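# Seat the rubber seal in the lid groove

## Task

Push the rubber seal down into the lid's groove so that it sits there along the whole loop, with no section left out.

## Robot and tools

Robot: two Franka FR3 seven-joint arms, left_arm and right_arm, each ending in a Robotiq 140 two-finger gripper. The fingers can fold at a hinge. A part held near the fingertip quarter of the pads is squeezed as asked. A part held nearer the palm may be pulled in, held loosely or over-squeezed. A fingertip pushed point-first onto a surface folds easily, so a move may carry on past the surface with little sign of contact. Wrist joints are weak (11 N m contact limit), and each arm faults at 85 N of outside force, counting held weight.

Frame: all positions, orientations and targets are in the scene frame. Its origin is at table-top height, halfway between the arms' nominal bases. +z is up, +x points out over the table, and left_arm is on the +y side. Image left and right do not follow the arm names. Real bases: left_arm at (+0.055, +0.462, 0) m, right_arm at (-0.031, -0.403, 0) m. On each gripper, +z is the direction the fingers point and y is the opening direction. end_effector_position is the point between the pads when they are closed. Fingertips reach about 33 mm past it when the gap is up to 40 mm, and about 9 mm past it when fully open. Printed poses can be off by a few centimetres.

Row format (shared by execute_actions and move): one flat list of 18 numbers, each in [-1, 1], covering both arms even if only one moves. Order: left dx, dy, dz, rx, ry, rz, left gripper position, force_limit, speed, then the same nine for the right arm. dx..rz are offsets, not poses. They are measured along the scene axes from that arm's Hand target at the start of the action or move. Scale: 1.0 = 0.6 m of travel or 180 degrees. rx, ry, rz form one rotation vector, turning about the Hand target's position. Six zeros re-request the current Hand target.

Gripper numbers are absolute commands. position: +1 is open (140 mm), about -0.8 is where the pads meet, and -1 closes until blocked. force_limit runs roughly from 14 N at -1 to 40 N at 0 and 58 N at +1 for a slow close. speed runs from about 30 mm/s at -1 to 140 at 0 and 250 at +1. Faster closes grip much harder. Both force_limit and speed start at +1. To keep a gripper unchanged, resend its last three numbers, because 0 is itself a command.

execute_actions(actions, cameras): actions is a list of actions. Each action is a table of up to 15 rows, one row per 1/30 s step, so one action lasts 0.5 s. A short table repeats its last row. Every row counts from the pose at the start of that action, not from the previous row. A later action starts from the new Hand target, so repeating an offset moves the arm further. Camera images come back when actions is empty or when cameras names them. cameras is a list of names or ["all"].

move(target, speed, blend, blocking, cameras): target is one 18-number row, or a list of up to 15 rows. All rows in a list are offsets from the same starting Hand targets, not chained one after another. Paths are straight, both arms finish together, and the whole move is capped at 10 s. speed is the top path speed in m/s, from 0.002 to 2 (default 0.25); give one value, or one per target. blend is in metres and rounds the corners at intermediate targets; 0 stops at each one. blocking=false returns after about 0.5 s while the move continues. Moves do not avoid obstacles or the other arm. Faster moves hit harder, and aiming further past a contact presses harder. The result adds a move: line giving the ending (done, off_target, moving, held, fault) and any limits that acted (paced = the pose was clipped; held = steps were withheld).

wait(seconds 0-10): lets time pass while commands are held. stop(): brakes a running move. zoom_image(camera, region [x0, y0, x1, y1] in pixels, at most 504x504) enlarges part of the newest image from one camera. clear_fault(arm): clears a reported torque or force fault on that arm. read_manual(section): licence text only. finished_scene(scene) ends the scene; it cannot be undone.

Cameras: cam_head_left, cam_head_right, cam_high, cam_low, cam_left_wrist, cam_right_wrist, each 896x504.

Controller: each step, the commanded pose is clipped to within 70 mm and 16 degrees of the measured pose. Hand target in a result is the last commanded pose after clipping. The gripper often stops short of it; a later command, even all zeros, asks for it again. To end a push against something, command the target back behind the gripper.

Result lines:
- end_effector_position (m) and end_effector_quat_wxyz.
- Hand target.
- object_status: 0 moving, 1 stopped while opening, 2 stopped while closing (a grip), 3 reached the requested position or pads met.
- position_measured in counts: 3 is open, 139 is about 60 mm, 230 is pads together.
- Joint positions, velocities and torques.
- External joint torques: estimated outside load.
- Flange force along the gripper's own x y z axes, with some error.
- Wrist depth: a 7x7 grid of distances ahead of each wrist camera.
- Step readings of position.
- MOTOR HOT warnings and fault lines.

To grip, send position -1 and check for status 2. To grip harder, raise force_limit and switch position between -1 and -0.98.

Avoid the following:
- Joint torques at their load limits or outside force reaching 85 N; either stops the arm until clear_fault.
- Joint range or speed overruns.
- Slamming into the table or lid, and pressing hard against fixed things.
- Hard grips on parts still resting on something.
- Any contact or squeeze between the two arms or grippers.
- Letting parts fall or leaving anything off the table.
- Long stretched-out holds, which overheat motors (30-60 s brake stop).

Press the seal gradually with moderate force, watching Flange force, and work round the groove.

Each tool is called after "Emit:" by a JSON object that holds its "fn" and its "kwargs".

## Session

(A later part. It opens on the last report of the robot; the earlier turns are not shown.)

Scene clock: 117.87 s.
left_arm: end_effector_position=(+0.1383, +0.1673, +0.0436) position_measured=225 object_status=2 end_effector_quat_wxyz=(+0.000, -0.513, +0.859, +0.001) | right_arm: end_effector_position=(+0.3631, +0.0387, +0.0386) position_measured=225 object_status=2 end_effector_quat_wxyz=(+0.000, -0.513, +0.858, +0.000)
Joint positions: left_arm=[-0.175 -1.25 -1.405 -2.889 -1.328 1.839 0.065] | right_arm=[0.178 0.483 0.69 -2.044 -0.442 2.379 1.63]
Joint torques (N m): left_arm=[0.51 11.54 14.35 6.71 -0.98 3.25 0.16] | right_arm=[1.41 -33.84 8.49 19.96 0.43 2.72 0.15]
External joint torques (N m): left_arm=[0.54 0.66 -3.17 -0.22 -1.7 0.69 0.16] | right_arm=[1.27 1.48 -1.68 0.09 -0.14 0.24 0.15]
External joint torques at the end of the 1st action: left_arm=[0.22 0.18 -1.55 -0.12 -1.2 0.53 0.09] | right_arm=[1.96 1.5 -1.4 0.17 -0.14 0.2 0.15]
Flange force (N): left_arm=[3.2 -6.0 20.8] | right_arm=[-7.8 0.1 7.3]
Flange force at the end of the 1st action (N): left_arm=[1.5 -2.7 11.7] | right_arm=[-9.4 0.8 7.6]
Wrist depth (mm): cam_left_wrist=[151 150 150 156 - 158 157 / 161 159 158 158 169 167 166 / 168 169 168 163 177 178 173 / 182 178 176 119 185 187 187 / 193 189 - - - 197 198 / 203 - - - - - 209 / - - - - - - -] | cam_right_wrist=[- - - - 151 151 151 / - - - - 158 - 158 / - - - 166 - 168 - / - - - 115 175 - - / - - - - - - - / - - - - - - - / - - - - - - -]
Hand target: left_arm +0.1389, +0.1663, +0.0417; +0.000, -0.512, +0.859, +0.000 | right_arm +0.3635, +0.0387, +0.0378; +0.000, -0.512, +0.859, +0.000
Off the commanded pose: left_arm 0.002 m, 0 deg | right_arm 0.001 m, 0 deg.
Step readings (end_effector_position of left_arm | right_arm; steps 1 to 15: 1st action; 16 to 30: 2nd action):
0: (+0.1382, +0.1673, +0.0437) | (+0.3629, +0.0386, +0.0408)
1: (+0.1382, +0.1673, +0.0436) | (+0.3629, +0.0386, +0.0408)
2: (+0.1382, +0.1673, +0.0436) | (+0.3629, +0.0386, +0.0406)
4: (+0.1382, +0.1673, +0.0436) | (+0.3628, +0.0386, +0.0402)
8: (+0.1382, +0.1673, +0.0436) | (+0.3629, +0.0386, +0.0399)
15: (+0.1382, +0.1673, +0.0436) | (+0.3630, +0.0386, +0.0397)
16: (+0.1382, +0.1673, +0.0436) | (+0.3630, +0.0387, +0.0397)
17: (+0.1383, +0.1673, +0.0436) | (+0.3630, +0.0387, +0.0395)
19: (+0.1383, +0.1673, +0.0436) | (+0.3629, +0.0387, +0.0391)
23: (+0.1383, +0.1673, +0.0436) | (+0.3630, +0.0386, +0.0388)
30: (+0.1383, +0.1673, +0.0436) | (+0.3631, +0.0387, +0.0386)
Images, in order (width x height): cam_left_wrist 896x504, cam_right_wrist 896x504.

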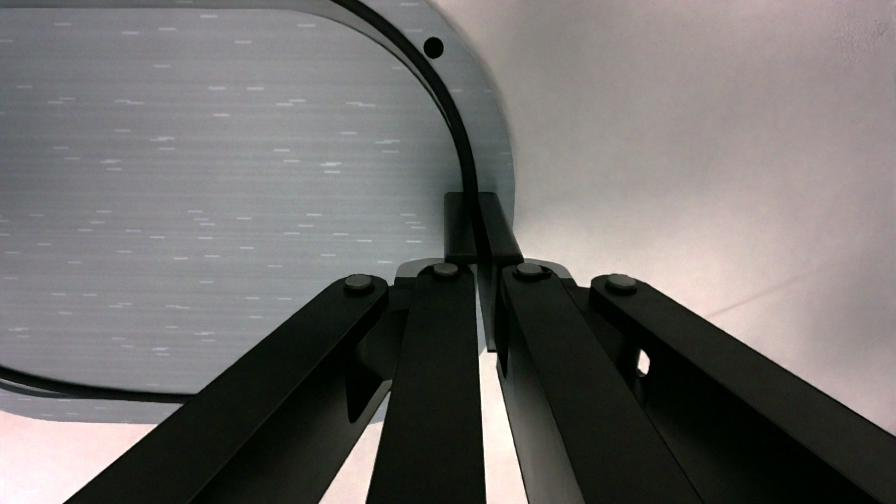

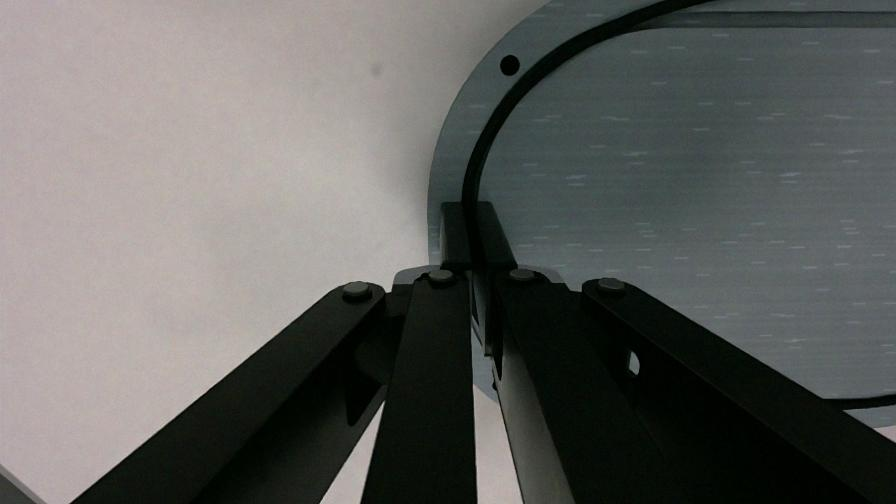

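Emit:
{"fn": "execute_actions", "kwargs": {"actions": [[[0,0,0.002,0,0,0,-1,-0.8,-1,0,0,-0.0008,0,0,0,-1,-0.8,-1]],[[0.0006,-0.0003,0,0,0,0,-1,-0.8,-1,0,0,-0.0008,0,0,0,-1,-0.8,-1]],[[0.0006,-0.0003,0,0,0,0,-1,-0.8,-1,0,0,-0.0008,0,0,0,-1,-0.8,-1]],[[0.0006,-0.0003,0,0,0,0,-1,-0.8,-1,0,0,-0.0008,0,0,0,-1,-0.8,-1]]], "cameras": ["cam_left_wrist","cam_right_wrist"]}}

Emit:
{"fn": "zoom_image", "kwargs": {"camera": "cam_left_wrist", "region": [410, 70, 510, 210]}}

Emit:
{"fn": "zoom_image", "kwargs": {"camera": "cam_right_wrist", "region": [440, 80, 540, 220]}}

Scene clock: 121.77 s.
left_arm: end_effector_position=(+0.1387, +0.1665, +0.0437) position_measured=225 object_status=2 end_effector_quat_wxyz=(+0.000, -0.513, +0.858, +0.001) | right_arm: end_effector_position=(+0.3641, +0.0391, +0.0383) position_measured=225 object_status=2 end_effector_quat_wxyz=(+0.001, -0.513, +0.858, +0.000)
Joint positions: left_arm=[-0.17 -1.25 -1.406 -2.887 -1.329 1.838 0.067] | right_arm=[0.182 0.484 0.685 -2.043 -0.442 2.381 1.63]
Joint torques (N m): left_arm=[0.99 10.32 16.78 6.63 0.15 3.54 0.16] | right_arm=[1.93 -31.81 7.95 18.84 0.27 2.91 0.19]
External joint torques (N m): left_arm=[1 -0.6 -0.77 -0.31 -0.56 0.98 0.16] | right_arm=[1.74 3.42 -2.14 -0.84 -0.31 0.46 0.19]
External joint torques at the end of the 1st action: left_arm=[-0.03 0.39 -1.61 0.54 -1.6 0.8 0.1] | right_arm=[1.69 2.22 -1.63 -0.03 -0.13 0.31 0.15]
External joint torques at the end of the 2nd action: left_arm=[1.02 -0.23 -1.64 -0.26 -0.8 0.92 0.15] | right_arm=[1.7 2.81 -1.96 -0.26 -0.24 0.39 0.12]
External joint torques at the end of the 3rd action: left_arm=[0.87 -0.41 -0.69 -0.19 -0.59 0.93 0.19] | right_arm=[1.95 2.98 -1.88 -0.55 -0.25 0.44 0.16]
Flange force (N): left_arm=[0.2 -5.2 7.3] | right_arm=[-10.1 0.4 12.9]
Flange force at the end of the 1st action (N): left_arm=[3.0 -3.3 13.7] | right_arm=[-9.8 0.3 9.2]
Flange force at the end of the 2nd action (N): left_arm=[1.3 -6.4 11.8] | right_arm=[-10.6 0.1 11.1]
Flange force at the end of the 3rd action (N): left_arm=[0.3 -5.0 7.1] | right_arm=[-10.3 0.6 11.7]
Wrist depth (mm): cam_left_wrist=[151 151 154 157 159 158 157 / 160 159 159 158 168 167 166 / 168 169 168 165 177 177 176 / - 175 176 119 187 188 - / - 189 - - - 197 205 / 204 - - - - - 212 / - - - - - - -] | cam_right_wrist=[- - 157 - 148 151 151 / - - - 158 161 - 158 / - - - 163 - 169 167 / - - - 115 174 - 176 / - - - - - 187 188 / - - - - - - - / - - - - - - -]
Hand target: left_arm +0.1399, +0.1657, +0.0429; +0.000, -0.512, +0.859, +0.000 | right_arm +0.3635, +0.0387, +0.0359; +0.000, -0.512, +0.859, +0.000
Off the commanded pose: left_arm 0.002 m, 0 deg | right_arm 0.003 m, 0 deg.
Step readings (end_effector_position of left_arm | right_arm; steps 1 to 15: 1st action; 16 to 30: 2nd action; 31 to 45: 3rd action; 46 to 60: 4th action):
0: (+0.1383, +0.1673, +0.0436) | (+0.3631, +0.0387, +0.0386)
1: (+0.1383, +0.1673, +0.0436) | (+0.3631, +0.0387, +0.0386)
2: (+0.1383, +0.1673, +0.0436) | (+0.3632, +0.0387, +0.0385)
4: (+0.1383, +0.1673, +0.0436) | (+0.3632, +0.0387, +0.0385)
8: (+0.1383, +0.1673, +0.0436) | (+0.3632, +0.0388, +0.0384)
15: (+0.1383, +0.1673, +0.0436) | (+0.3632, +0.0388, +0.0384)
16: (+0.1383, +0.1673, +0.0436) | (+0.3632, +0.0388, +0.0384)
17: (+0.1383, +0.1673, +0.0436) | (+0.3632, +0.0388, +0.0383)
19: (+0.1383, +0.1673, +0.0436) | (+0.3632, +0.0388, +0.0383)
23: (+0.1383, +0.1672, +0.0436) | (+0.3632, +0.0388, +0.0383)
30: (+0.1383, +0.1672, +0.0436) | (+0.3632, +0.0388, +0.0383)
31: (+0.1383, +0.1672, +0.0436) | (+0.3633, +0.0388, +0.0383)
32: (+0.1384, +0.1671, +0.0437) | (+0.3634, +0.0388, +0.0383)
34: (+0.1385, +0.1670, +0.0437) | (+0.3635, +0.0389, +0.0383)
38: (+0.1385, +0.1669, +0.0437) | (+0.3637, +0.0389, +0.0383)
45: (+0.1385, +0.1668, +0.0437) | (+0.3637, +0.0389, +0.0383)
46: (+0.1385, +0.1668, +0.0437) | (+0.3637, +0.0389, +0.0383)
47: (+0.1386, +0.1667, +0.0437) | (+0.3638, +0.0390, +0.0383)
49: (+0.1386, +0.1666, +0.0437) | (+0.3639, +0.0390, +0.0383)
53: (+0.1387, +0.1666, +0.0437) | (+0.3640, +0.0390, +0.0383)
60: (+0.1387, +0.1665, +0.0437) | (+0.3641, +0.0391, +0.0383)
Images, in order (width x height): cam_left_wrist 896x504, cam_right_wrist 896x504.

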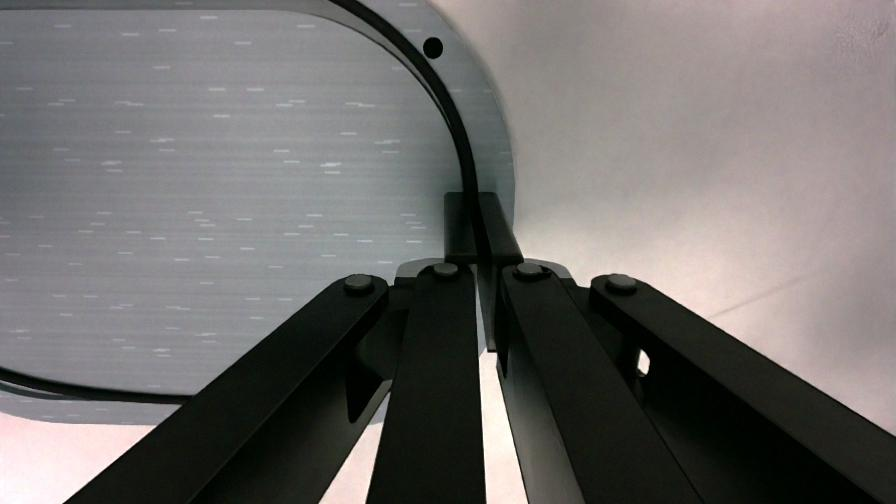

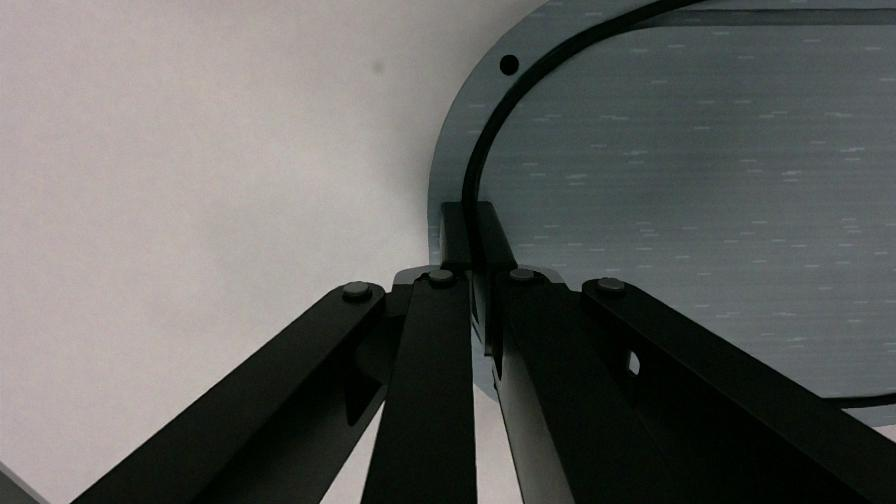

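Scaled by 3.600 from the camera's 896x504 image, which has a finer 1280x720 frame.

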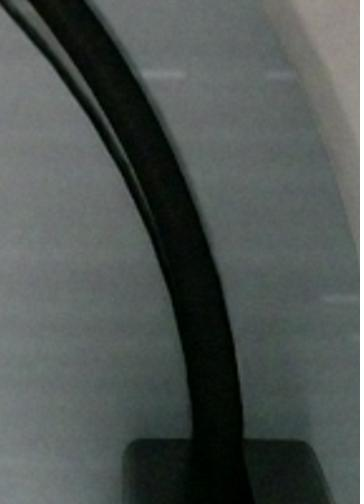

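Scaled by 3.600 from the camera's 896x504 image, which has a finer 1280x720 frame.

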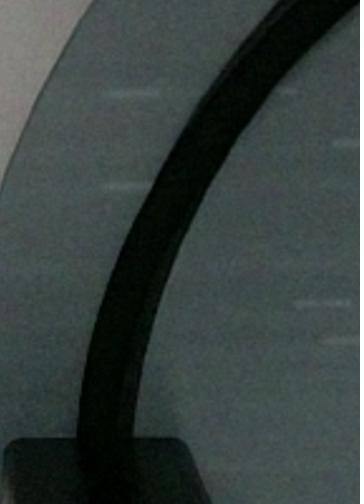

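Emit:
{"fn": "zoom_image", "kwargs": {"camera": "cam_left_wrist", "region": [330, 0, 520, 200]}}

Emit:
{"fn": "zoom_image", "kwargs": {"camera": "cam_right_wrist", "region": [440, 0, 700, 210]}}

Scaled by 2.520 from the camera's 896x504 image, which has a finer 1280x720 frame.

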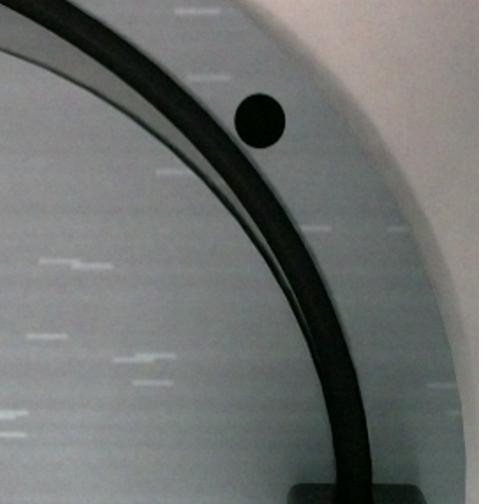

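Scaled by 1.938 from the camera's 896x504 image, which has a finer 1280x720 frame.

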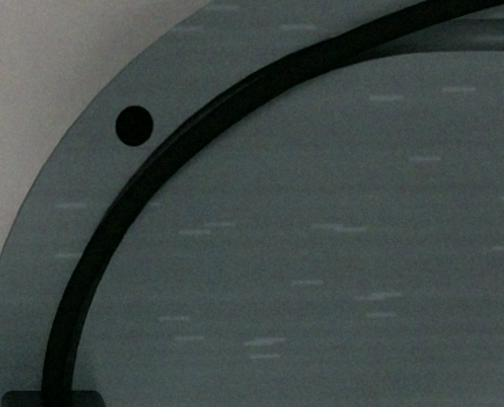

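Emit:
{"fn": "execute_actions", "kwargs": {"actions": [[[0,0,0,0,0,0,-1,-0.8,-1,0,0,0.001,0,0,0,-0.69,-0.8,-1]],[[0,0,0,0,0,0,-1,-0.8,-1,0,0,0,0,0,0,-0.69,-0.8,-1]]], "cameras": ["cam_left_wrist","cam_right_wrist"]}}

Emit:
{"fn": "zoom_image", "kwargs": {"camera": "cam_right_wrist", "region": [400, 100, 540, 290]}}

Scene clock: 131.03 s.
left_arm: end_effector_position=(+0.1387, +0.1665, +0.0437) position_measured=225 object_status=2 end_effector_quat_wxyz=(+0.000, -0.513, +0.858, +0.001) | right_arm: end_effector_position=(+0.3650, +0.0387, +0.0383) position_measured=215 object_status=3 end_effector_quat_wxyz=(+0.001, -0.512, +0.859, +0.000)
Joint positions: left_arm=[-0.17 -1.25 -1.406 -2.887 -1.329 1.838 0.067] | right_arm=[0.182 0.483 0.683 -2.043 -0.442 2.382 1.63]
Joint torques (N m): left_arm=[0.96 10.3 16.8 6.63 0.15 3.53 0.18] | right_arm=[1.94 -32.58 8.79 18.73 0.67 2.67 0.11]
External joint torques (N m): left_arm=[0.92 -0.6 -0.78 -0.25 -0.58 0.97 0.18] | right_arm=[1.9 2.85 -1.19 -1.1 0.09 0.2 0.11]
External joint torques at the end of the 1st action: left_arm=[0.97 -0.52 -0.81 -0.34 -0.55 0.96 0.18] | right_arm=[1.85 2.84 -1.31 -1.09 0.09 0.18 0.12]
Flange force (N): left_arm=[0.3 -5.0 7.3] | right_arm=[-7.2 1.3 9.4]
Flange force at the end of the 1st action (N): left_arm=[0.1 -5.1 7.5] | right_arm=[-7.2 1.2 9.5]
Wrist depth (mm): cam_left_wrist=[151 152 151 157 159 158 157 / - 158 160 156 169 168 166 / 168 169 168 164 177 177 176 / 180 179 176 119 186 188 187 / 193 190 - - - 197 199 / 204 - - - - - 211 / - - - - - - -] | cam_right_wrist=[- - - - 150 150 149 / - - - - 158 154 158 / - - - 163 163 171 170 / - - - 121 - 179 176 / - - 95 95 94 82 191 / - - - - - - - / - - - - - - -]
Hand target: left_arm +0.1399, +0.1657, +0.0429; +0.000, -0.512, +0.859, +0.000 | right_arm +0.3635, +0.0387, +0.0365; +0.000, -0.512, +0.859, +0.000
Off the commanded pose: left_arm 0.002 m, 0 deg | right_arm 0.002 m, 0 deg.
Step readings (end_effector_position of left_arm | right_arm; steps 1 to 15: 1st action; 16 to 30: 2nd action):
0: (+0.1387, +0.1665, +0.0437) | (+0.3641, +0.0391, +0.0383)
1: (+0.1387, +0.1665, +0.0437) | (+0.3641, +0.0391, +0.0383)
2: (+0.1387, +0.1665, +0.0437) | (+0.3641, +0.0391, +0.0383)
4: (+0.1387, +0.1665, +0.0437) | (+0.3644, +0.0388, +0.0383)
8: (+0.1387, +0.1665, +0.0437) | (+0.3649, +0.0387, +0.0383)
15: (+0.1387, +0.1665, +0.0437) | (+0.3650, +0.0387, +0.0383)
16: (+0.1387, +0.1665, +0.0437) | (+0.3650, +0.0387, +0.0383)
17: (+0.1387, +0.1665, +0.0437) | (+0.3650, +0.0387, +0.0383)
19: (+0.1387, +0.1665, +0.0437) | (+0.3650, +0.0387, +0.0383)
23: (+0.1387, +0.1665, +0.0437) | (+0.3650, +0.0387, +0.0383)
30: (+0.1387, +0.1665, +0.0437) | (+0.3650, +0.0387, +0.0383)
Images, in order (width x height): cam_left_wrist 896x504, cam_right_wrist 896x504.

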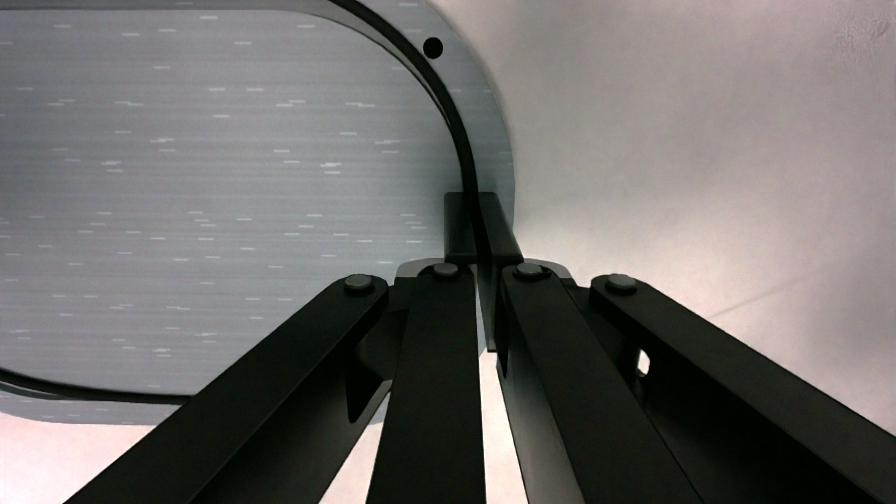

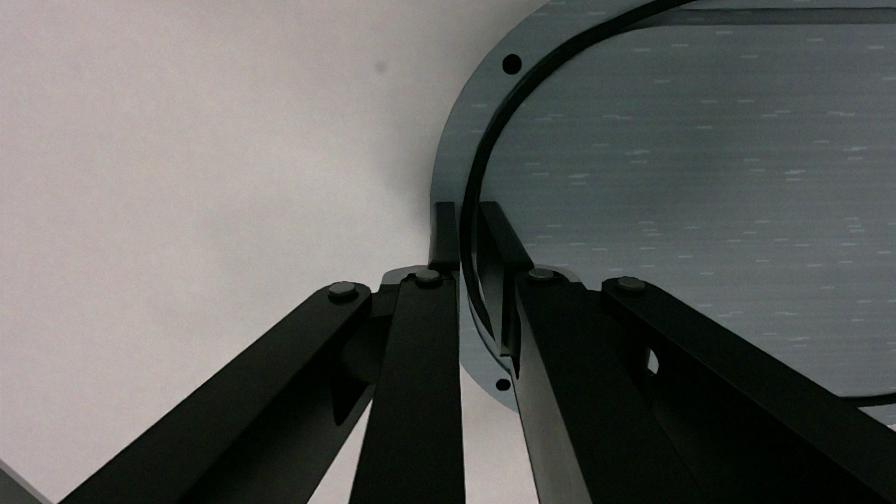

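Scaled by 2.653 from the camera's 896x504 image, which has a finer 1280x720 frame.

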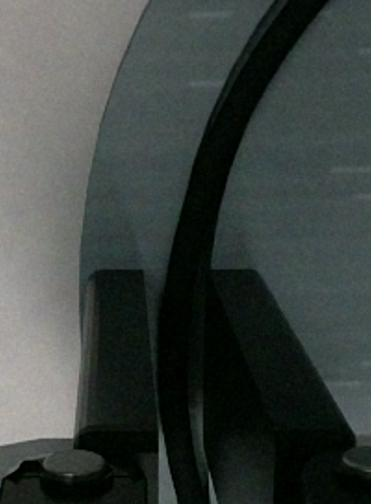

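Emit:
{"fn": "execute_actions", "kwargs": {"actions": [[[0,0,0,0,0,0,-1,-0.8,-1,0,0,0.01,0,0,0,-0.69,-0.8,-1]],[[0,0,0,0,0,0,-1,-0.8,-1,0,0,0.002,0,0,0,-0.69,-0.8,-1]]], "cameras": ["cam_right_wrist"]}}

Emit:
{"fn": "zoom_image", "kwargs": {"camera": "cam_right_wrist", "region": [400, 100, 540, 290]}}

Scene clock: 133.10 s.
left_arm: end_effector_position=(+0.1387, +0.1665, +0.0437) position_measured=225 object_status=2 end_effector_quat_wxyz=(+0.000, -0.513, +0.858, +0.001) | right_arm: end_effector_position=(+0.3644, +0.0391, +0.0433) position_measured=215 object_status=3 end_effector_quat_wxyz=(+0.002, -0.512, +0.859, -0.001)
Joint positions: left_arm=[-0.17 -1.25 -1.406 -2.887 -1.329 1.838 0.067] | right_arm=[0.177 0.474 0.692 -2.044 -0.436 2.374 1.63]
Joint torques (N m): left_arm=[0.98 10.29 16.83 6.68 0.16 3.52 0.18] | right_arm=[0.53 -34.33 9.27 20.09 0.8 2.21 -0.26]
External joint torques (N m): left_arm=[0.96 -0.6 -0.72 -0.21 -0.57 0.97 0.18] | right_arm=[0.43 0.78 -0.68 0.13 0.22 -0.27 -0.26]
External joint torques at the end of the 1st action: left_arm=[0.96 -0.65 -0.75 -0.32 -0.56 0.97 0.18] | right_arm=[0.42 0.78 -0.97 0.1 0.31 -0.2 -0.22]
Flange force (N): left_arm=[0.3 -5.2 7.1] | right_arm=[-3.9 -0.9 1.7]
Flange force at the end of the 1st action (N): left_arm=[0.1 -5.0 7.2] | right_arm=[-3.9 -0.9 2.1]
Wrist depth (mm): cam_left_wrist=[151 151 151 157 158 158 157 / 160 159 159 158 168 167 166 / 167 169 168 165 177 177 175 / 180 179 179 119 186 188 187 / 193 186 - - - - 199 / - - - - - - 210 / - - - - - - -] | cam_right_wrist=[- 164 - - - 155 155 / - 174 - - - 166 - / - - - 171 - 172 - / - 201 - 121 - - - / - - 95 - - - - / - - - - - - - / - - - - - - -]
Hand target: left_arm +0.1399, +0.1657, +0.0429; +0.000, -0.512, +0.859, +0.000 | right_arm +0.3635, +0.0387, +0.0437; +0.000, -0.512, +0.859, +0.000
Off the commanded pose: left_arm 0.002 m, 0 deg | right_arm 0.001 m, 0 deg.
Step readings (end_effector_position of left_arm | right_arm; steps 1 to 15: 1st action; 16 to 30: 2nd action):
0: (+0.1387, +0.1665, +0.0437) | (+0.3650, +0.0387, +0.0383)
1: (+0.1387, +0.1665, +0.0437) | (+0.3650, +0.0387, +0.0385)
2: (+0.1387, +0.1665, +0.0437) | (+0.3649, +0.0385, +0.0391)
4: (+0.1387, +0.1665, +0.0437) | (+0.3651, +0.0390, +0.0409)
8: (+0.1387, +0.1665, +0.0437) | (+0.3647, +0.0396, +0.0423)
15: (+0.1387, +0.1665, +0.0437) | (+0.3646, +0.0392, +0.0422)
16: (+0.1387, +0.1665, +0.0437) | (+0.3646, +0.0392, +0.0423)
17: (+0.1387, +0.1665, +0.0437) | (+0.3645, +0.0391, +0.0425)
19: (+0.1387, +0.1665, +0.0437) | (+0.3646, +0.0391, +0.0430)
23: (+0.1387, +0.1665, +0.0437) | (+0.3645, +0.0392, +0.0433)
30: (+0.1387, +0.1665, +0.0437) | (+0.3644, +0.0391, +0.0433)
Images, in order (width x height): cam_right_wrist 896x504.

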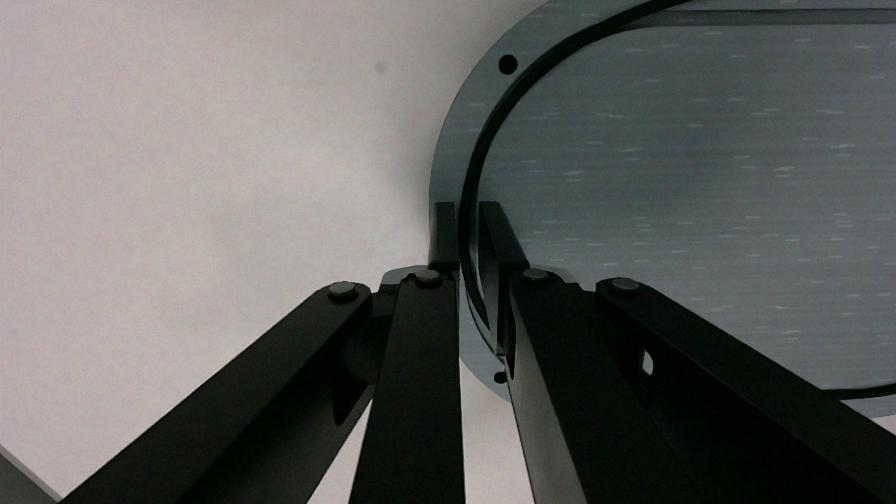

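Scaled by 2.653 from the camera's 896x504 image, which has a finer 1280x720 frame.

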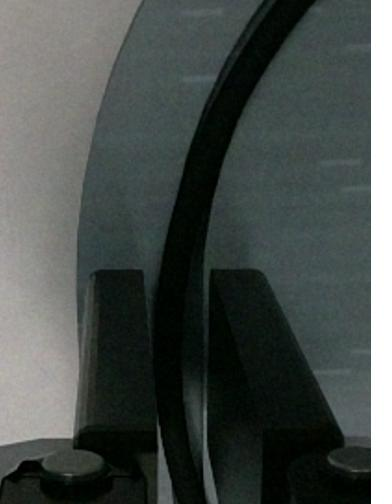

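Emit:
{"fn": "move", "kwargs": {"target": [[0, 0, 0, 0, 0, 0, -1, -0.8, -1, 0, 0, 0.06, 0, 0, 0, -0.69, -0.8, -1], [0, 0, 0, 0, 0, 0, -1, -0.8, -1, 0.033, 0.063, 0.06, 0, 0, 0, -0.69, -0.8, -1]], "speed": 0.1, "cameras": ["cam_high","cam_left_wrist","cam_right_wrist"]}}

Emit:
{"fn": "zoom_image", "kwargs": {"camera": "cam_right_wrist", "region": [400, 0, 640, 200]}}

Scene clock: 139.97 s.
left_arm: end_effector_position=(+0.1387, +0.1665, +0.0437) position_measured=225 object_status=2 end_effector_quat_wxyz=(+0.000, -0.513, +0.858, +0.001) | right_arm: end_effector_position=(+0.3831, +0.0778, +0.0809) position_measured=215 object_status=3 end_effector_quat_wxyz=(+0.002, -0.514, +0.858, +0.002)
Joint positions: left_arm=[-0.17 -1.25 -1.406 -2.887 -1.329 1.838 0.067] | right_arm=[0.23 0.521 0.699 -1.863 -0.417 2.238 1.615]
Joint velocities: left_arm=[within noise] | right_arm=[0.001 0 0 0 0.001 -0.004 0.002]
Joint torques (N m): left_arm=[0.95 10.32 16.78 6.62 0.15 3.53 0.18] | right_arm=[1.5 -36.14 9.44 22.04 0.33 2.15 0.22]
External joint torques (N m): left_arm=[0.91 -0.58 -0.76 -0.24 -0.57 0.98 0.18] | right_arm=[1.46 1.98 -1.55 0.74 -0.32 -0.33 0.22]
Flange force (N): left_arm=[0.3 -5.0 7.3] | right_arm=[-14.1 -0.8 5.4]
Wrist depth (mm): cam_left_wrist=[151 151 150 158 159 158 157 / 160 159 157 159 168 167 166 / 167 167 170 165 175 173 176 / 183 181 176 119 188 189 186 / 193 189 - - - - 199 / 204 - - - - - 210 / - - - - - - -] | cam_right_wrist=[- - - 190 190 - 188 / - - - 201 197 195 - / - - - 212 212 - - / - - - 116 218 221 231 / - - 95 - - 81 - / - - - - - - - / - - - - - - -]
Hand target: left_arm +0.1399, +0.1657, +0.0429; +0.000, -0.512, +0.859, +0.000 | right_arm +0.3833, +0.0765, +0.0797; +0.000, -0.512, +0.859, +0.000
Off the commanded pose: left_arm 0.002 m, 0 deg | right_arm 0.002 m, 0 deg.
move: done
Images, in order (width x height): cam_high 896x504, cam_left_wrist 896x504, cam_right_wrist 896x504.

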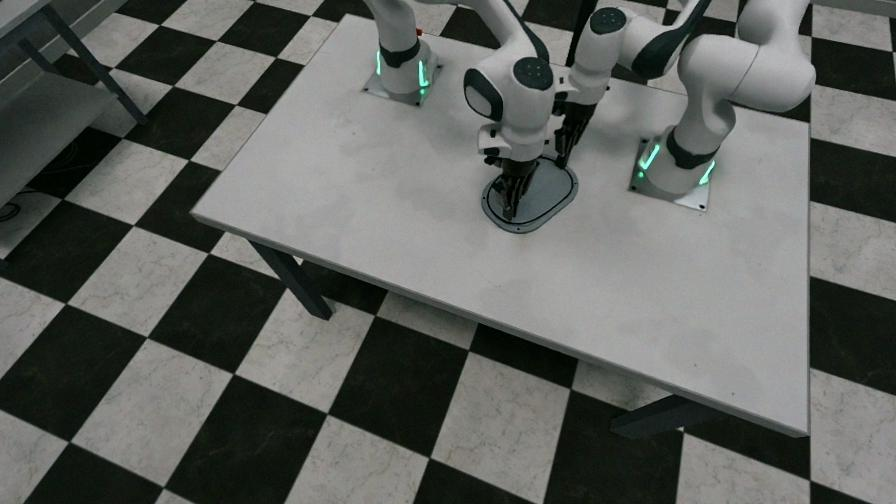

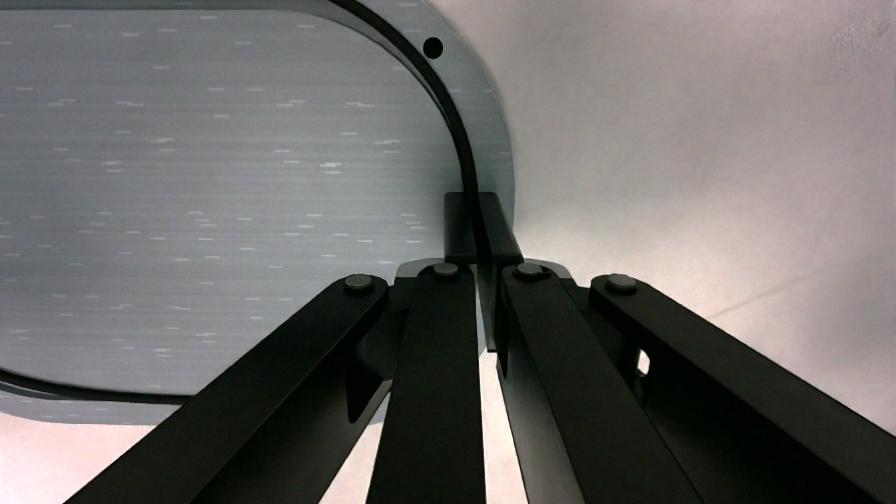

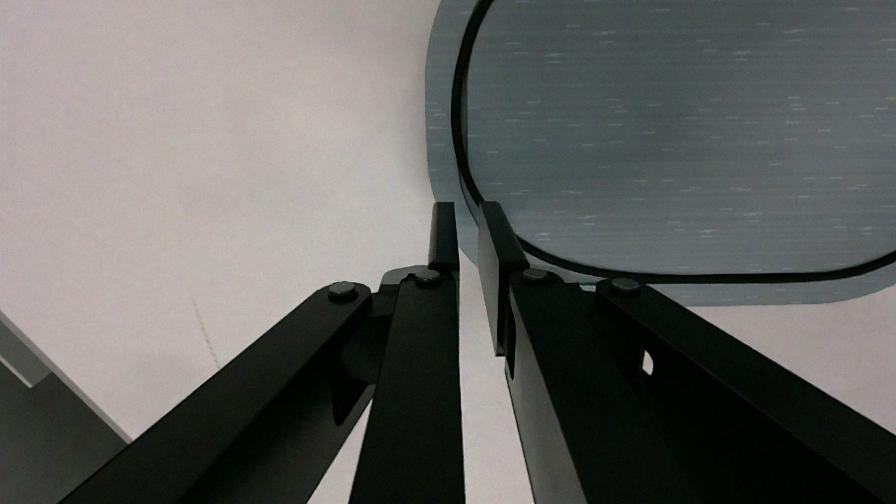

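Scaled by 2.100 from the camera's 896x504 image, which has a finer 1280x720 frame.

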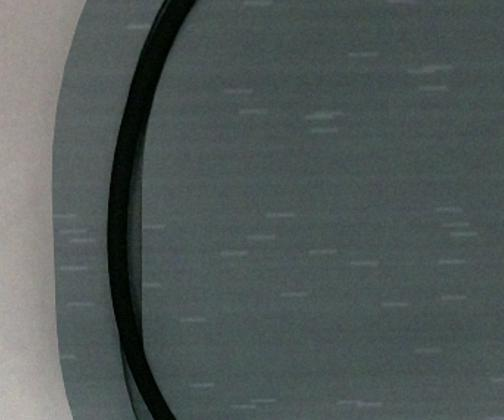

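Emit:
{"fn": "execute_actions", "kwargs": {"actions": [[[0,0,0.001,0,0,0,-0.69,-0.8,-1,0,0,0,0,0,0,-0.69,-0.8,-1]],[[0,0,0,0,0,0,-0.69,-0.8,-1,0,0,0,0,0,0,-0.69,-0.8,-1]]], "cameras": ["cam_left_wrist","cam_right_wrist"]}}

Emit:
{"fn": "zoom_image", "kwargs": {"camera": "cam_left_wrist", "region": [380, 80, 540, 290]}}

Scene clock: 142.77 s.
left_arm: end_effector_position=(+0.1398, +0.1663, +0.0439) position_measured=215 object_status=3 end_effector_quat_wxyz=(+0.000, -0.514, +0.858, +0.000) | right_arm: end_effector_position=(+0.3831, +0.0773, +0.0803) position_measured=215 object_status=3 end_effector_quat_wxyz=(+0.001, -0.514, +0.858, +0.001)
Joint positions: left_arm=[-0.169 -1.25 -1.406 -2.886 -1.329 1.84 0.067] | right_arm=[0.232 0.521 0.696 -1.863 -0.417 2.237 1.616]
Joint torques (N m): left_arm=[-0.43 10.69 18.35 6.81 0.71 2.63 0.16] | right_arm=[1.42 -36.85 9.4 21.99 0.52 2.28 0.12]
External joint torques (N m): left_arm=[-0.45 -0.19 0.78 -0.1 -0.01 0.06 0.16] | right_arm=[1.42 1.24 -1.49 0.74 -0.13 -0.19 0.12]
External joint torques at the end of the 1st action: left_arm=[-0.45 -0.21 0.8 -0.08 -0.01 0.06 0.15] | right_arm=[1.69 1.38 -1.66 0.68 -0.14 -0.21 0.14]
Flange force (N): left_arm=[-1.5 2.7 -3.3] | right_arm=[-11.4 -0.5 4.0]
Flange force at the end of the 1st action (N): left_arm=[-1.5 2.7 -3.4] | right_arm=[-12.3 -0.3 4.6]
Wrist depth (mm): cam_left_wrist=[153 151 150 158 160 160 157 / 162 160 158 157 168 167 165 / 168 169 166 165 177 177 176 / - 180 178 115 187 186 187 / 197 190 - - - - 198 / 203 - - - - - 209 / - - - - - - -] | cam_right_wrist=[- 196 - - - 194 - / - - - - - 200 - / - - 223 214 - 209 - / - - - 116 101 - - / - - 95 - - 82 - / - - - - - - - / - - - - - - -]
Hand target: left_arm +0.1399, +0.1657, +0.0435; +0.000, -0.512, +0.859, +0.000 | right_arm +0.3833, +0.0765, +0.0797; +0.000, -0.512, +0.859, +0.000
Off the commanded pose: left_arm 0.001 m, 0 deg | right_arm 0.001 m, 0 deg.
Step readings (end_effector_position of left_arm | right_arm; steps 1 to 15: 1st action; 16 to 30: 2nd action):
0: (+0.1387, +0.1665, +0.0437) | (+0.3830, +0.0776, +0.0809)
1: (+0.1387, +0.1665, +0.0437) | (+0.3830, +0.0776, +0.0808)
2: (+0.1387, +0.1665, +0.0437) | (+0.3830, +0.0776, +0.0808)
4: (+0.1391, +0.1664, +0.0438) | (+0.3830, +0.0775, +0.0807)
8: (+0.1397, +0.1663, +0.0439) | (+0.3830, +0.0774, +0.0806)
15: (+0.1398, +0.1663, +0.0439) | (+0.3831, +0.0773, +0.0804)
16: (+0.1398, +0.1663, +0.0439) | (+0.3831, +0.0773, +0.0804)
17: (+0.1398, +0.1663, +0.0439) | (+0.3831, +0.0773, +0.0804)
19: (+0.1398, +0.1663, +0.0439) | (+0.3831, +0.0773, +0.0804)
23: (+0.1398, +0.1663, +0.0439) | (+0.3831, +0.0773, +0.0803)
30: (+0.1398, +0.1663, +0.0439) | (+0.3831, +0.0773, +0.0803)
Images, in order (width x height): cam_left_wrist 896x504, cam_right_wrist 896x504.

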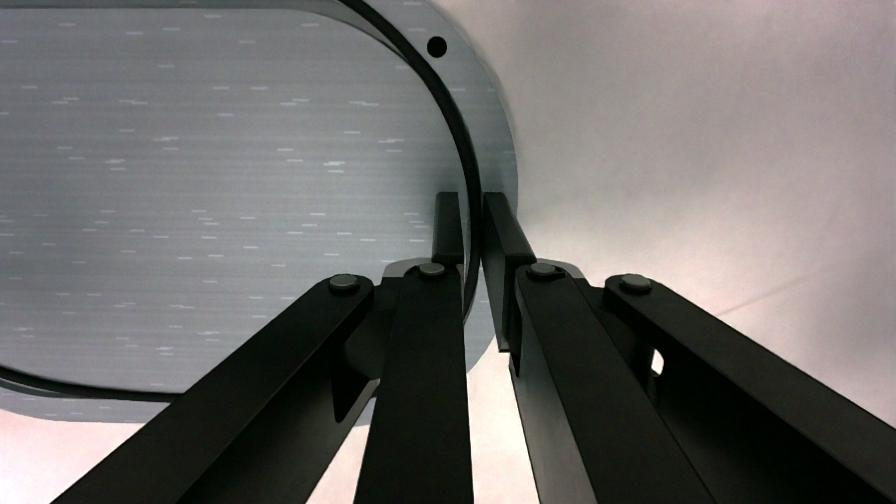

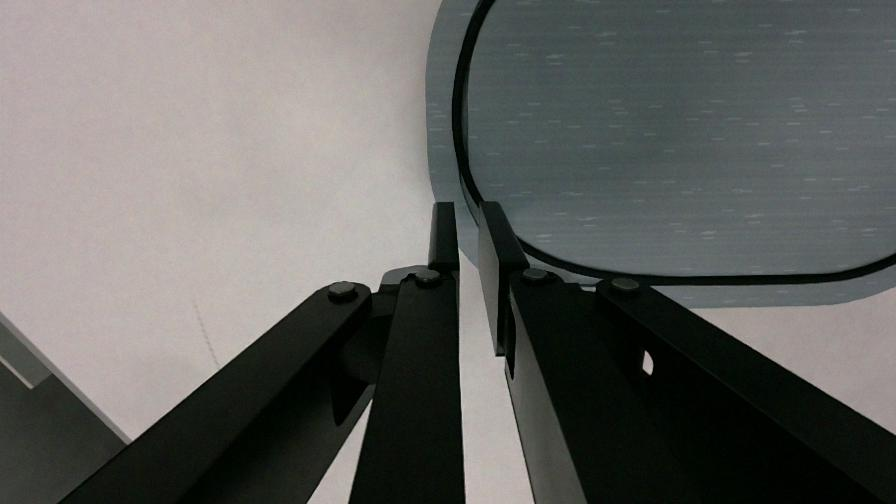

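Scaled by 2.400 from the camera's 896x504 image, which has a finer 1280x720 frame.

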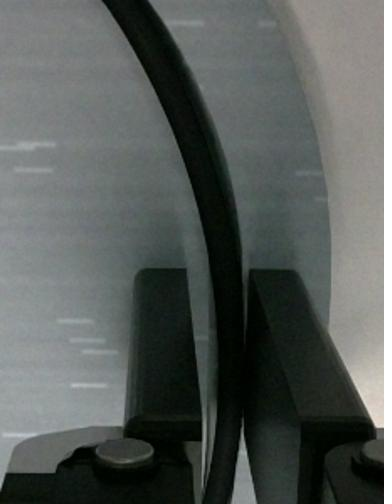

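Emit:
{"fn": "move", "kwargs": {"target": [[0, 0, 0.1, 0, 0, 0, -0.69, -0.8, -1, 0, 0, 0.15, 0, 0, 0, -0.69, -0.8, -1], [-0.18, 0.1, 0.25, 0, 0, 0, -0.69, -0.8, -1, -0.278, -0.031, 0.2, 0, 0, 0, 0.8, -0.8, 0]], "speed": 0.15, "cameras": ["cam_high","cam_left_wrist","cam_right_wrist"]}}

Emit:
{"fn": "zoom_image", "kwargs": {"camera": "cam_right_wrist", "region": [280, 50, 480, 320]}}

Emit:
{"fn": "zoom_image", "kwargs": {"camera": "cam_right_wrist", "region": [470, 50, 670, 320]}}

Scene clock: 148.63 s.
left_arm: end_effector_position=(+0.0318, +0.2252, +0.1928) position_measured=215 object_status=3 end_effector_quat_wxyz=(-0.001, -0.509, +0.861, +0.000) | right_arm: end_effector_position=(+0.2164, +0.0578, +0.1996) position_measured=28 object_status=0 end_effector_quat_wxyz=(+0.000, -0.510, +0.860, -0.002)
Joint positions: left_arm=[-0.588 -1.621 -0.828 -2.88 -0.858 1.346 -0.278] | right_arm=[0.147 -0.083 0.92 -2.181 0.075 2.128 1.524]
Joint torques (N m): left_arm=[-0.47 12.4 14.84 14.56 0.88 2.48 -0.18] | right_arm=[0.92 -16.18 -2.84 23.45 0.98 2.7 -0.45]
External joint torques (N m): left_arm=[-0.48 -1.01 1.19 0.39 0.14 -0.12 -0.18] | right_arm=[0.98 -0.09 -0.66 -0.49 0.29 0.24 -0.45]
Flange force (N): left_arm=[-4.2 5.1 -3.0] | right_arm=[6.1 -0.7 -0.1]
Wrist depth (mm): cam_left_wrist=[295 293 - - 301 295 292 / 311 307 301 315 313 306 304 / 327 - 334 327 327 327 321 / 348 342 348 112 341 352 341 / - 375 - - - 351 362 / - - - - - - - / - - - - - - -] | cam_right_wrist=[- - - - - - - / - - - 310 318 - - / - 342 - - - - - / - 127 - - - 134 369 / - 106 374 - - 117 - / - 106 416 - - - - / - - - 449 435 - -]
Hand target: left_arm +0.0319, +0.2257, +0.1935; +0.000, -0.512, +0.859, +0.000 | right_arm +0.2165, +0.0579, +0.1997; +0.000, -0.512, +0.859, +0.000
Off the commanded pose: left_arm 0.001 m, 0 deg | right_arm 0.000 m, 0 deg.
move: done
Images, in order (width x height): cam_high 896x504, cam_left_wrist 896x504, cam_right_wrist 896x504.

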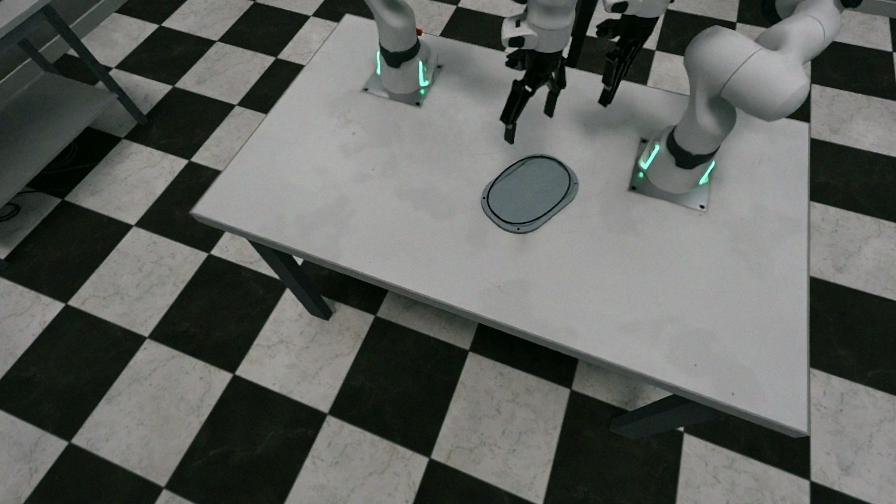

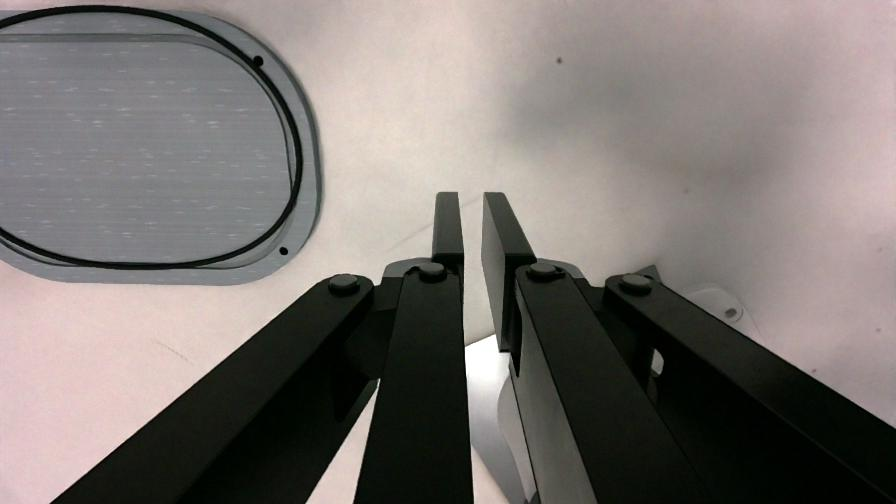

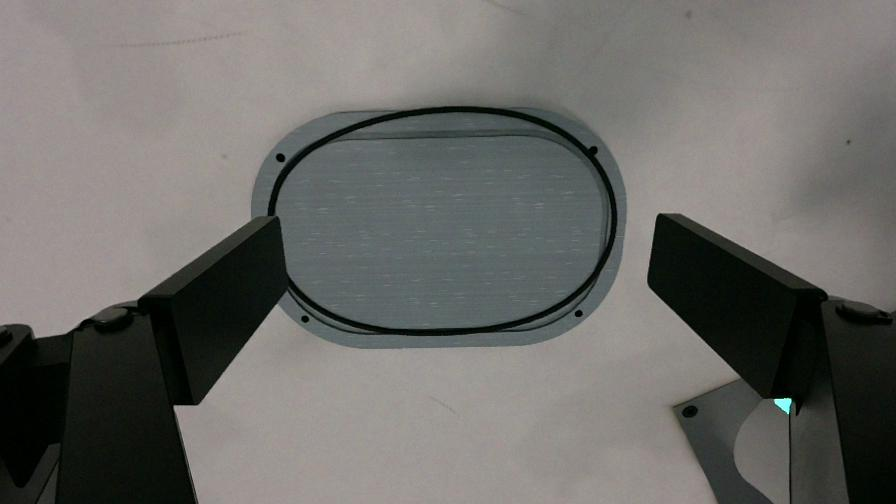

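Scaled by 1.867 from the camera's 896x504 image, which has a finer 1280x720 frame.

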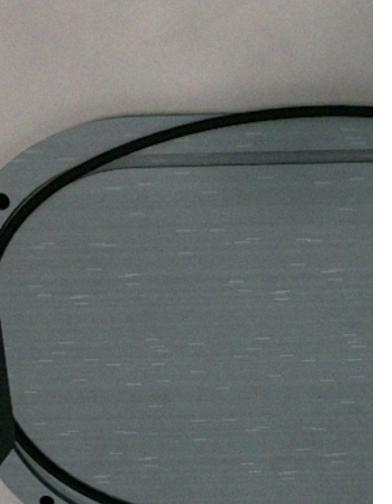

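Scaled by 1.867 from the camera's 896x504 image, which has a finer 1280x720 frame.

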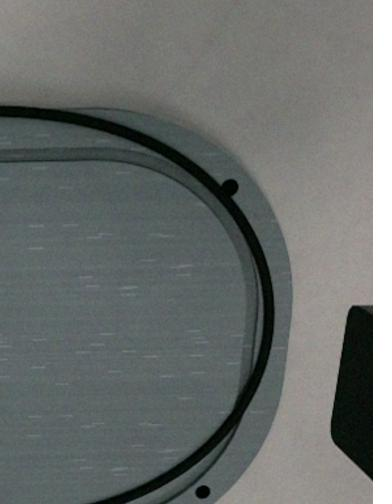

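Emit:
{"fn": "zoom_image", "kwargs": {"camera": "cam_right_wrist", "region": [280, 270, 450, 360]}}

Emit:
{"fn": "zoom_image", "kwargs": {"camera": "cam_right_wrist", "region": [440, 270, 630, 360]}}

Scaled by 2.965 from the camera's 896x504 image, which has a finer 1280x720 frame.

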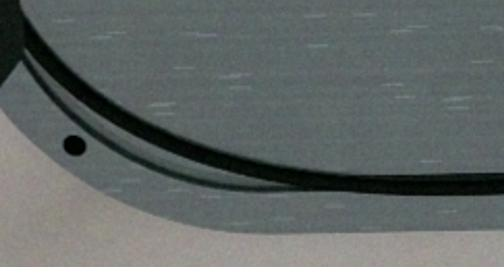

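Scaled by 2.653 from the camera's 896x504 image, which has a finer 1280x720 frame.

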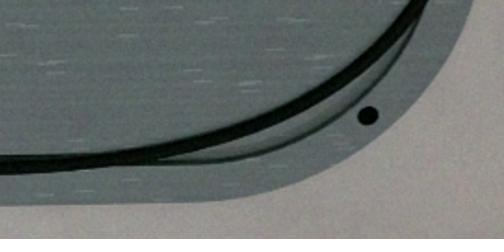

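Emit:
{"fn": "move", "kwargs": {"target": [[0, 0, 0, 0, 0, 0, -0.69, -0.8, -1, 0, 0, -0.05, 0, 0, 0, -0.85, -1, 0], [0, 0, 0, 0, 0, 0, -0.69, -0.8, -1, 0.1145, 0.187, -0.242, 0, 0, 0, -0.85, -1, 0]], "speed": 0.15, "cameras": ["cam_high","cam_right_wrist"]}}

Emit:
{"fn": "zoom_image", "kwargs": {"camera": "cam_right_wrist", "region": [260, 150, 640, 300]}}

Scene clock: 157.17 s.
left_arm: end_effector_position=(+0.0318, +0.2252, +0.1928) position_measured=215 object_status=3 end_effector_quat_wxyz=(-0.001, -0.509, +0.861, +0.000) | right_arm: end_effector_position=(+0.2847, +0.1709, +0.0547) position_measured=232 object_status=3 end_effector_quat_wxyz=(+0.001, -0.515, +0.857, +0.001)
Joint positions: left_arm=[-0.588 -1.621 -0.828 -2.88 -0.858 1.346 -0.278] | right_arm=[0.497 0.618 0.651 -1.778 -0.462 2.241 1.838]
Joint velocities: left_arm=[within noise] | right_arm=[-0.001 -0.001 -0.001 -0.001 0.001 -0.001 0.006]
Joint torques (N m): left_arm=[-0.49 12.41 14.82 14.57 0.89 2.47 -0.18] | right_arm=[1.46 -40.24 10.47 21.62 0.54 2.23 0.29]
External joint torques (N m): left_arm=[-0.51 -1.05 1.16 0.37 0.16 -0.12 -0.18] | right_arm=[1.68 1.41 -1.43 0.68 -0.12 -0.24 0.29]
Flange force (N): left_arm=[-4.3 5.3 -2.9] | right_arm=[-11.5 2.5 4.4]
Wrist depth (mm): cam_left_wrist=[299 296 297 299 295 292 289 / - - 312 319 310 - 303 / - 331 328 327 324 - 322 / 350 350 347 112 343 345 344 / 246 379 - - - - 361 / - - - - - - - / - - - - - - -] | cam_right_wrist=[- - - - - 165 - / 173 - - - - 175 - / - - 187 - - 181 - / - 208 191 126 195 - - / - - - - - - - / - - - - - - - / - - - - - - -]
Hand target: left_arm +0.0319, +0.2257, +0.1935; +0.000, -0.512, +0.859, +0.000 | right_arm +0.2852, +0.1701, +0.0545; +0.000, -0.512, +0.859, +0.000
Off the commanded pose: left_arm 0.001 m, 0 deg | right_arm 0.001 m, 1 deg.
move: done
Images, in order (width x height): cam_high 896x504, cam_right_wrist 896x504.

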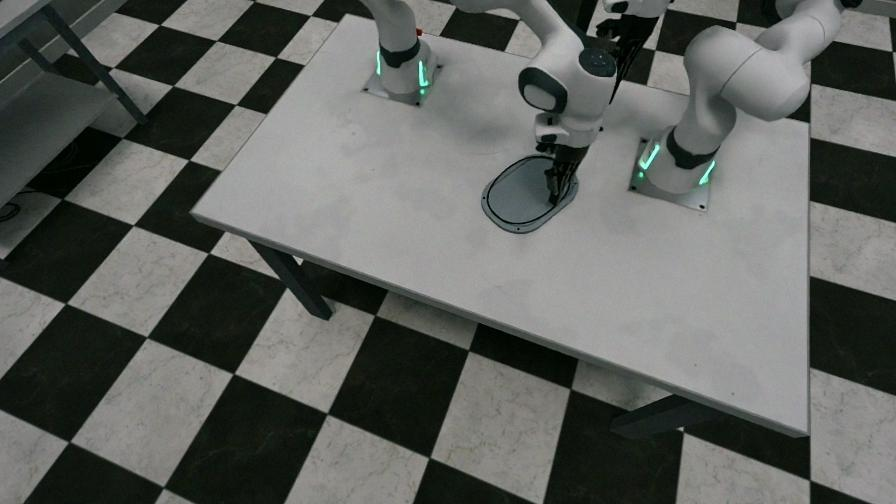

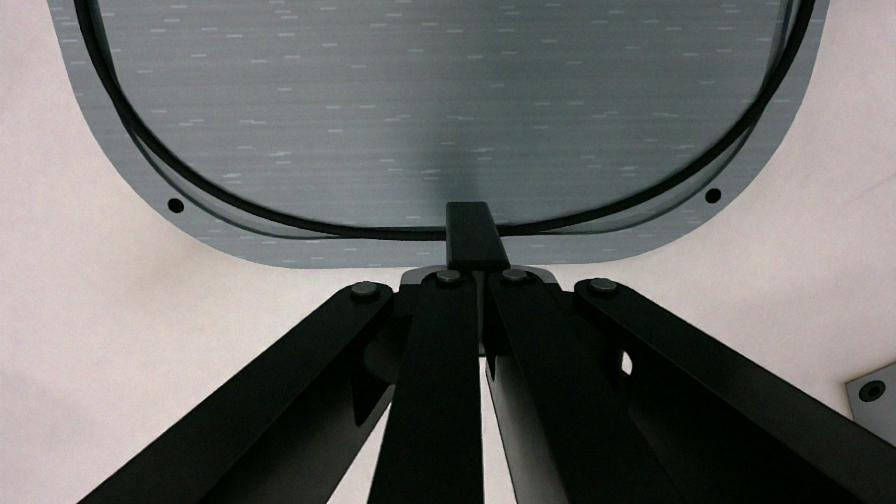

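Scaled by 1.326 from the camera's 896x504 image, which has a finer 1280x720 frame.

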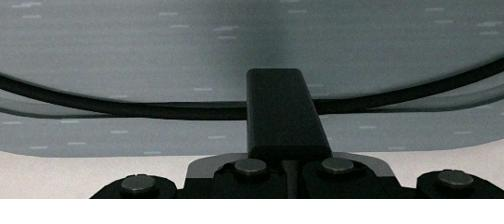

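Emit:
{"fn": "move", "kwargs": {"target": [[0,0,0,0,0,0,-0.69,-0.8,-1,0,0,-0.0242,0,0,0,-0.85,-1,0],[0,0,0,0,0,0,-0.69,-0.8,-1,0,0,-0.0292,0,0,0,-0.85,-1,0]], "speed": [0.05,0.02]}}

Scene clock: 162.33 s.
left_arm: end_effector_position=(+0.0318, +0.2252, +0.1928) position_measured=215 object_status=3 end_effector_quat_wxyz=(-0.001, -0.509, +0.861, +0.000) | right_arm: end_effector_position=(+0.2858, +0.1723, +0.0411) position_measured=232 object_status=3 end_effector_quat_wxyz=(+0.002, -0.513, +0.858, +0.002)
Joint positions: left_arm=[-0.588 -1.621 -0.828 -2.88 -0.858 1.346 -0.278] | right_arm=[0.516 0.638 0.627 -1.778 -0.471 2.268 1.847]
Joint velocities: left_arm=[within noise] | right_arm=[0.001 0 0 0.001 0 0.005 0.001]
Joint torques (N m): left_arm=[-0.45 12.36 14.85 14.52 0.87 2.49 -0.16] | right_arm=[1.67 -38.09 9.8 19.14 0.17 2.43 0.24]
External joint torques (N m): left_arm=[-0.43 -1.03 1.19 0.3 0.15 -0.11 -0.16] | right_arm=[1.65 4.22 -2.24 -1.45 -0.48 -0.04 0.24]
Flange force (N): left_arm=[-4.4 5.0 -2.9] | right_arm=[-9.2 2.5 10.9]
Wrist depth (mm): cam_left_wrist=[295 296 293 297 293 293 290 / 321 308 313 313 313 306 306 / 323 320 334 327 327 331 323 / - 343 345 112 341 344 337 / 252 378 - - - 353 360 / - - - - - - - / - - - - - - -] | cam_right_wrist=[- - 152 152 - - - / - 158 163 159 - - - / - - 170 - 173 169 - / - 177 180 118 177 - - / - - - - - - - / - - - - - - - / - - - - - - -]
Hand target: left_arm +0.0319, +0.2257, +0.1935; +0.000, -0.512, +0.859, +0.000 | right_arm +0.2852, +0.1701, +0.0369; +0.000, -0.512, +0.859, +0.000
Off the commanded pose: left_arm 0.001 m, 0 deg | right_arm 0.005 m, 0 deg.
move: off_target (right_arm)


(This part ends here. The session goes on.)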